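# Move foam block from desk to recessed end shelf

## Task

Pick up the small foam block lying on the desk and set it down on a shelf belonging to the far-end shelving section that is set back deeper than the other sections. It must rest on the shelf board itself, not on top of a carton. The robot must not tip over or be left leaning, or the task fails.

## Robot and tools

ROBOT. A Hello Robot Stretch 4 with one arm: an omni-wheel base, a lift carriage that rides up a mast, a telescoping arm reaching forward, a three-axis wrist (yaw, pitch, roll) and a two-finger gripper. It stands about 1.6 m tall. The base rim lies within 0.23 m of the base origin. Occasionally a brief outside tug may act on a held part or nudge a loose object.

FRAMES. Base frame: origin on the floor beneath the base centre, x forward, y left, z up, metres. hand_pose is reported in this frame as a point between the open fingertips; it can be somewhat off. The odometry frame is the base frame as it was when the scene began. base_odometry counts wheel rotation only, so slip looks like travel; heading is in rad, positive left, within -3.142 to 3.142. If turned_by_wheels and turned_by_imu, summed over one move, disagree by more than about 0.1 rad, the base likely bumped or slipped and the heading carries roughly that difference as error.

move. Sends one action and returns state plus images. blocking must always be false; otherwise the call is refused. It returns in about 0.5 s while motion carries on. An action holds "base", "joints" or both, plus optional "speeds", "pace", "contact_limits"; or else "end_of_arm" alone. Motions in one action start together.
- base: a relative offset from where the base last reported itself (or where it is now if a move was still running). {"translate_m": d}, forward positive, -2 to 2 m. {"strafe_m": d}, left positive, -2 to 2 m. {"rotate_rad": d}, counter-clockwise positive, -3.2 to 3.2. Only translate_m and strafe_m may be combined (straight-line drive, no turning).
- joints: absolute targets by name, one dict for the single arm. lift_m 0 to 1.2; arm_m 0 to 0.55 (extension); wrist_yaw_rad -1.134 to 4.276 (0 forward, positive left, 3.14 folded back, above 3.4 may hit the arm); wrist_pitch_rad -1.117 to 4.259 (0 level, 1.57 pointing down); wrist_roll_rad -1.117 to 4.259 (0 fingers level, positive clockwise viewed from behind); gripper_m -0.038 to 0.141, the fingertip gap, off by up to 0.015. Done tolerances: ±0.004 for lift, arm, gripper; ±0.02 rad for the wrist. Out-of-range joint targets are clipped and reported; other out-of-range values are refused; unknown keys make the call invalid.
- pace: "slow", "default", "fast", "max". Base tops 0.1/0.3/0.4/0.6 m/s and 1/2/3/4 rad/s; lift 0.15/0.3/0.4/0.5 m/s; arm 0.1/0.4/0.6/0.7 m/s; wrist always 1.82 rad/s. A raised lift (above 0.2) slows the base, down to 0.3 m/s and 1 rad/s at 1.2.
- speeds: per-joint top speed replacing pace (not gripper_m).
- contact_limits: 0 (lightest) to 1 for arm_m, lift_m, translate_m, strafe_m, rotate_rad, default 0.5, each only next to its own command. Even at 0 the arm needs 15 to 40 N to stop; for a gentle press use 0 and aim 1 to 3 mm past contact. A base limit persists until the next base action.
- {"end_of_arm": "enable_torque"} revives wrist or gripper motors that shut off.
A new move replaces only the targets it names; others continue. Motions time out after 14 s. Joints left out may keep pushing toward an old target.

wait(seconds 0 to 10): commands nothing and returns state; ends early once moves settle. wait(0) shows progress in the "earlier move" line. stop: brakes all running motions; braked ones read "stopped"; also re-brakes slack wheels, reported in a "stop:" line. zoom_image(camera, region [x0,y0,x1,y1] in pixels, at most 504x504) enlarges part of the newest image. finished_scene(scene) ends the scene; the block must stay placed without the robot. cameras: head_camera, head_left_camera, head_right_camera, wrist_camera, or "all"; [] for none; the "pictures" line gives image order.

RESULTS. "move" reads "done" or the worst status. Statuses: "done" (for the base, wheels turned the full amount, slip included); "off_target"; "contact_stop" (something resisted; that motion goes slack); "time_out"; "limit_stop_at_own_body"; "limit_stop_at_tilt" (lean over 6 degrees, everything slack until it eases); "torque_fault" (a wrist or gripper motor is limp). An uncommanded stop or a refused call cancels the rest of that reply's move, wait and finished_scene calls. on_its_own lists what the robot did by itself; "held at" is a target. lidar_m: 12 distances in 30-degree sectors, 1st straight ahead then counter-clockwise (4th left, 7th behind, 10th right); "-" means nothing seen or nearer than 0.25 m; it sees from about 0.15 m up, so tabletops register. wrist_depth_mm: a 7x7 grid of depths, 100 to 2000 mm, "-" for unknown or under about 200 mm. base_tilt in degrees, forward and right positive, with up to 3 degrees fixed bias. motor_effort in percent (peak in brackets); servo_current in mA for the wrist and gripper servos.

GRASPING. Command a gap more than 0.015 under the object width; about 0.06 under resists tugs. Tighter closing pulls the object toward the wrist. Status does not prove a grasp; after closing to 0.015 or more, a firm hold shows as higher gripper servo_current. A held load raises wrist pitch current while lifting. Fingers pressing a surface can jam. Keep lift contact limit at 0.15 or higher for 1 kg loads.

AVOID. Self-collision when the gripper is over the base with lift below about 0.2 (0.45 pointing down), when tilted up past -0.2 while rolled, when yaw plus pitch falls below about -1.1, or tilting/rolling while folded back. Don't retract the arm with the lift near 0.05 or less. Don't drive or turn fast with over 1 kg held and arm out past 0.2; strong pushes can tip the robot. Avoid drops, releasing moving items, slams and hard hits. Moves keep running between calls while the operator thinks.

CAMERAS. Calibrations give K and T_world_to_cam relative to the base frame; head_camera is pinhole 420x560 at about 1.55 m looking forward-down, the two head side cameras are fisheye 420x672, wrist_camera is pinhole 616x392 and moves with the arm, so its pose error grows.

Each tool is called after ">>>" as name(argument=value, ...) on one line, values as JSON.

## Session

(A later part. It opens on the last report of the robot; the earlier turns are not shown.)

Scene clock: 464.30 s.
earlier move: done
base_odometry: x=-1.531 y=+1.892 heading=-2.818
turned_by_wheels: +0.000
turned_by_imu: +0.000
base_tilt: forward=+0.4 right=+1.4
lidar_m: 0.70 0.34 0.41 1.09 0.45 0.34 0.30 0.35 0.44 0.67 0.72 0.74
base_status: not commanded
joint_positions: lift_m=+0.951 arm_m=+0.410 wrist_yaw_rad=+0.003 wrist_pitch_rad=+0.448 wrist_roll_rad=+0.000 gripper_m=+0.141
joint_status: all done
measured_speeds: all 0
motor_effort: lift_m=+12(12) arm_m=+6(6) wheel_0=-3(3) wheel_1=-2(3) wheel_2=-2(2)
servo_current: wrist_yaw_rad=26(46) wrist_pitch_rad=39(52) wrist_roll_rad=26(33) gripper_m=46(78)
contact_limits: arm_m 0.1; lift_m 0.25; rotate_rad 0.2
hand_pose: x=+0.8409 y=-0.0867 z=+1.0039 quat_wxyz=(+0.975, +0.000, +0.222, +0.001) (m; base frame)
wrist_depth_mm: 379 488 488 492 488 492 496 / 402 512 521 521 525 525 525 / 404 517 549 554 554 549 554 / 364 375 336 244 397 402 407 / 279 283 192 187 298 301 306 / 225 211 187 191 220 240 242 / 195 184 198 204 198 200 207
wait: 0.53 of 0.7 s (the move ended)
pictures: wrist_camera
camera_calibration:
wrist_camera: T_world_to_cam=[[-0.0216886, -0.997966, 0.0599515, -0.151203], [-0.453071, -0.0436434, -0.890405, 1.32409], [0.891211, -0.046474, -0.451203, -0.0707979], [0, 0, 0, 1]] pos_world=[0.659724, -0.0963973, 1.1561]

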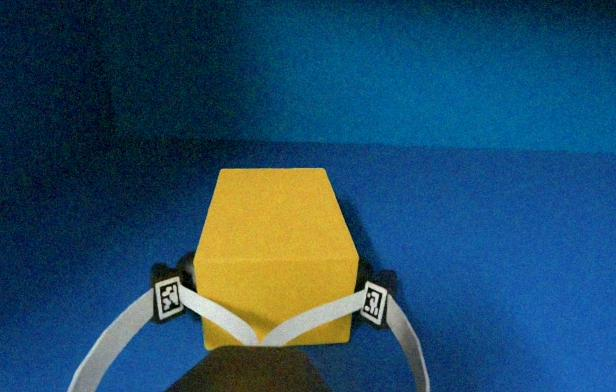

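>>> move(joints={"lift_m": 0.962}, pace="slow", blocking=false, cameras=[])

>>> wait(seconds=0.6, cameras=["wrist_camera"])

Scene clock: 473.27 s.
move: moving
base_odometry: x=-1.531 y=+1.892 heading=-2.818
turned_by_wheels: +0.000
turned_by_imu: -0.001
base_tilt: forward=+0.4 right=+1.5
lidar_m: 0.70 0.33 0.38 1.10 0.47 0.34 0.31 0.35 0.44 0.68 0.72 0.74
base_status: not commanded
joint_positions: lift_m=+0.962 arm_m=+0.410 wrist_yaw_rad=+0.003 wrist_pitch_rad=+0.449 wrist_roll_rad=+0.000 gripper_m=+0.141
joint_status: lift_m moving
measured_speeds: translate_m=+0.000 strafe_m=+0.000 rotate_rad=+0.000 lift_m=+0.001 arm_m=+0.000 wrist_yaw_rad=+0.000 wrist_pitch_rad=+0.003 wrist_roll_rad=+0.000
motor_effort: lift_m=+21(24) arm_m=+6(6) wheel_0=-2(3) wheel_1=-2(2) wheel_2=-2(2)
servo_current: wrist_yaw_rad=39(46) wrist_pitch_rad=52(52) wrist_roll_rad=33(33) gripper_m=46(46)
contact_limits: arm_m 0.1; rotate_rad 0.2
hand_pose: x=+0.8407 y=-0.0867 z=+1.0146 quat_wxyz=(+0.975, +0.000, +0.223, +0.001) (m; base frame)
wrist_depth_mm: 392 492 488 488 488 488 492 / 379 512 525 521 521 521 521 / 399 508 549 544 554 549 549 / 359 366 330 245 387 394 402 / 278 286 196 190 297 301 303 / 228 205 190 197 203 242 243 / 198 196 204 201 202 203 210
pictures: none
No camera images: "cameras" was empty.

Scene clock: 473.53 s.
earlier move: done
base_odometry: x=-1.531 y=+1.892 heading=-2.818
turned_by_wheels: +0.000
turned_by_imu: +0.000
base_tilt: forward=+0.4 right=+1.4
lidar_m: 0.69 0.34 0.38 1.12 0.43 0.32 0.31 0.35 0.44 0.67 0.70 0.75
base_status: not commanded
joint_positions: lift_m=+0.962 arm_m=+0.410 wrist_yaw_rad=+0.003 wrist_pitch_rad=+0.449 wrist_roll_rad=+0.000 gripper_m=+0.141
joint_status: all done
measured_speeds: all 0
motor_effort: lift_m=+24(24) arm_m=+6(6) wheel_0=-2(3) wheel_1=-2(2) wheel_2=-2(2)
servo_current: wrist_yaw_rad=33(46) wrist_pitch_rad=39(52) wrist_roll_rad=33(33) gripper_m=46(52)
contact_limits: arm_m 0.1; rotate_rad 0.2
hand_pose: x=+0.8407 y=-0.0867 z=+1.0146 quat_wxyz=(+0.975, +0.000, +0.223, +0.001) (m; base frame)
wrist_depth_mm: 389 488 492 488 488 488 492 / 377 517 521 521 521 517 521 / 397 504 539 544 549 554 554 / 359 366 332 245 389 394 399 / 279 286 196 190 296 301 304 / 228 204 190 197 202 242 245 / 197 195 203 200 202 203 210
wait: 0.27 of 0.6 s (the move ended)
pictures: wrist_camera
camera_calibration:
wrist_camera: T_world_to_cam=[[-0.0216168, -0.997965, 0.0599808, -0.151936], [-0.45414, -0.0436463, -0.889861, 1.33388], [0.890668, -0.0464756, -0.452272, -0.0643065], [0, 0, 0, 1]] pos_world=[0.659758, -0.0963972, 1.16699]

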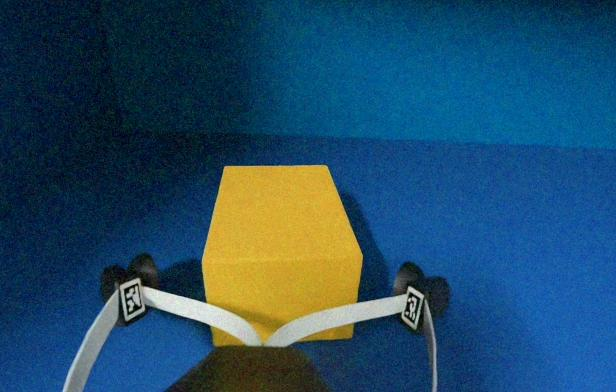

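>>> move(joints={"arm_m": 0.2}, contact_limits={"arm_m": 0.2}, blocking=false, cameras=[])

>>> wait(seconds=1.2, cameras=["wrist_camera"])

Scene clock: 480.87 s.
move: moving
base_odometry: x=-1.531 y=+1.892 heading=-2.818
turned_by_wheels: +0.000
turned_by_imu: -0.001
base_tilt: forward=+0.3 right=+1.4
lidar_m: 0.70 0.33 0.40 1.10 0.45 0.33 0.30 0.36 0.43 0.68 0.68 0.74
base_status: not commanded
joint_positions: lift_m=+0.962 arm_m=+0.358 wrist_yaw_rad=+0.003 wrist_pitch_rad=+0.449 wrist_roll_rad=+0.000 gripper_m=+0.141
joint_status: arm_m moving
measured_speeds: translate_m=+0.000 strafe_m=+0.000 rotate_rad=+0.000 lift_m=+0.000 arm_m=-0.198 wrist_yaw_rad=+0.000 wrist_pitch_rad=+0.000 wrist_roll_rad=+0.000
motor_effort: lift_m=+24(24) arm_m=-7(10) wheel_0=-2(2) wheel_1=-2(2) wheel_2=-2(2)
servo_current: wrist_yaw_rad=33(39) wrist_pitch_rad=52(52) wrist_roll_rad=26(39) gripper_m=39(52)
contact_limits: arm_m 0.2; rotate_rad 0.2
hand_pose: x=+0.7887 y=-0.0867 z=+1.0146 quat_wxyz=(+0.975, +0.000, +0.223, +0.001) (m; base frame)
wrist_depth_mm: 389 521 530 530 530 525 535 / 392 549 569 564 564 559 559 / 399 477 452 322 597 597 597 / 357 366 334 245 387 397 402 / 279 285 264 238 296 301 303 / 227 205 235 238 203 243 244 / 198 196 203 200 201 203 211
pictures: none
No camera images: "cameras" was empty.

Scene clock: 482.07 s.
earlier move: moving
base_odometry: x=-1.531 y=+1.892 heading=-2.818
turned_by_wheels: +0.000
turned_by_imu: +0.000
base_tilt: forward=+0.3 right=+1.4
lidar_m: 0.70 0.33 0.40 1.08 0.45 0.33 0.30 0.34 0.44 0.68 0.70 0.74
base_status: not commanded
joint_positions: lift_m=+0.962 arm_m=+0.200 wrist_yaw_rad=+0.003 wrist_pitch_rad=+0.450 wrist_roll_rad=+0.000 gripper_m=+0.141
joint_status: arm_m moving
measured_speeds: all 0
motor_effort: lift_m=+24(24) arm_m=-7(10) wheel_0=-2(2) wheel_1=-2(2) wheel_2=-2(2)
servo_current: wrist_yaw_rad=39(46) wrist_pitch_rad=46(59) wrist_roll_rad=33(39) gripper_m=52(59)
contact_limits: arm_m 0.2; rotate_rad 0.2
hand_pose: x=+0.6311 y=-0.0867 z=+1.0145 quat_wxyz=(+0.975, +0.000, +0.223, +0.001) (m; base frame)
wrist_depth_mm: 402 661 683 683 683 691 699 / 404 517 723 723 732 732 732 / 407 445 445 384 - - - / 359 366 373 379 384 394 402 / 375 342 347 347 347 351 355 / 399 190 172 - 195 - - / 436 539 741 - 741 741 750
wait: 1.20 s; no rest
pictures: wrist_camera
camera_calibration:
wrist_camera: T_world_to_cam=[[-0.0215893, -0.997965, 0.0599919, -0.156489], [-0.454543, -0.0436477, -0.889655, 1.23862], [0.890463, -0.0464759, -0.452676, 0.12288], [0, 0, 0, 1]] pos_world=[0.450208, -0.0963971, 1.16696]

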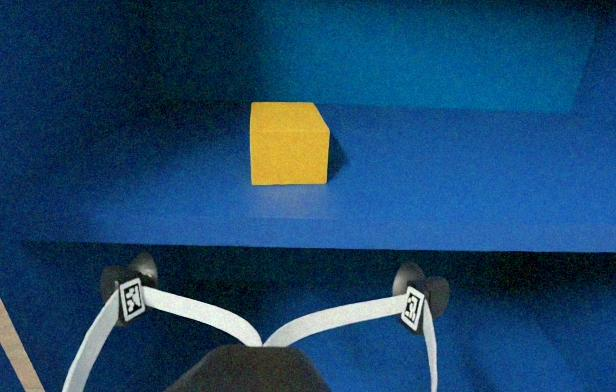

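Block sits on the shelf, clear of the gripper.

>>> finished_scene(scene=1)

The scene is finished: the task was done.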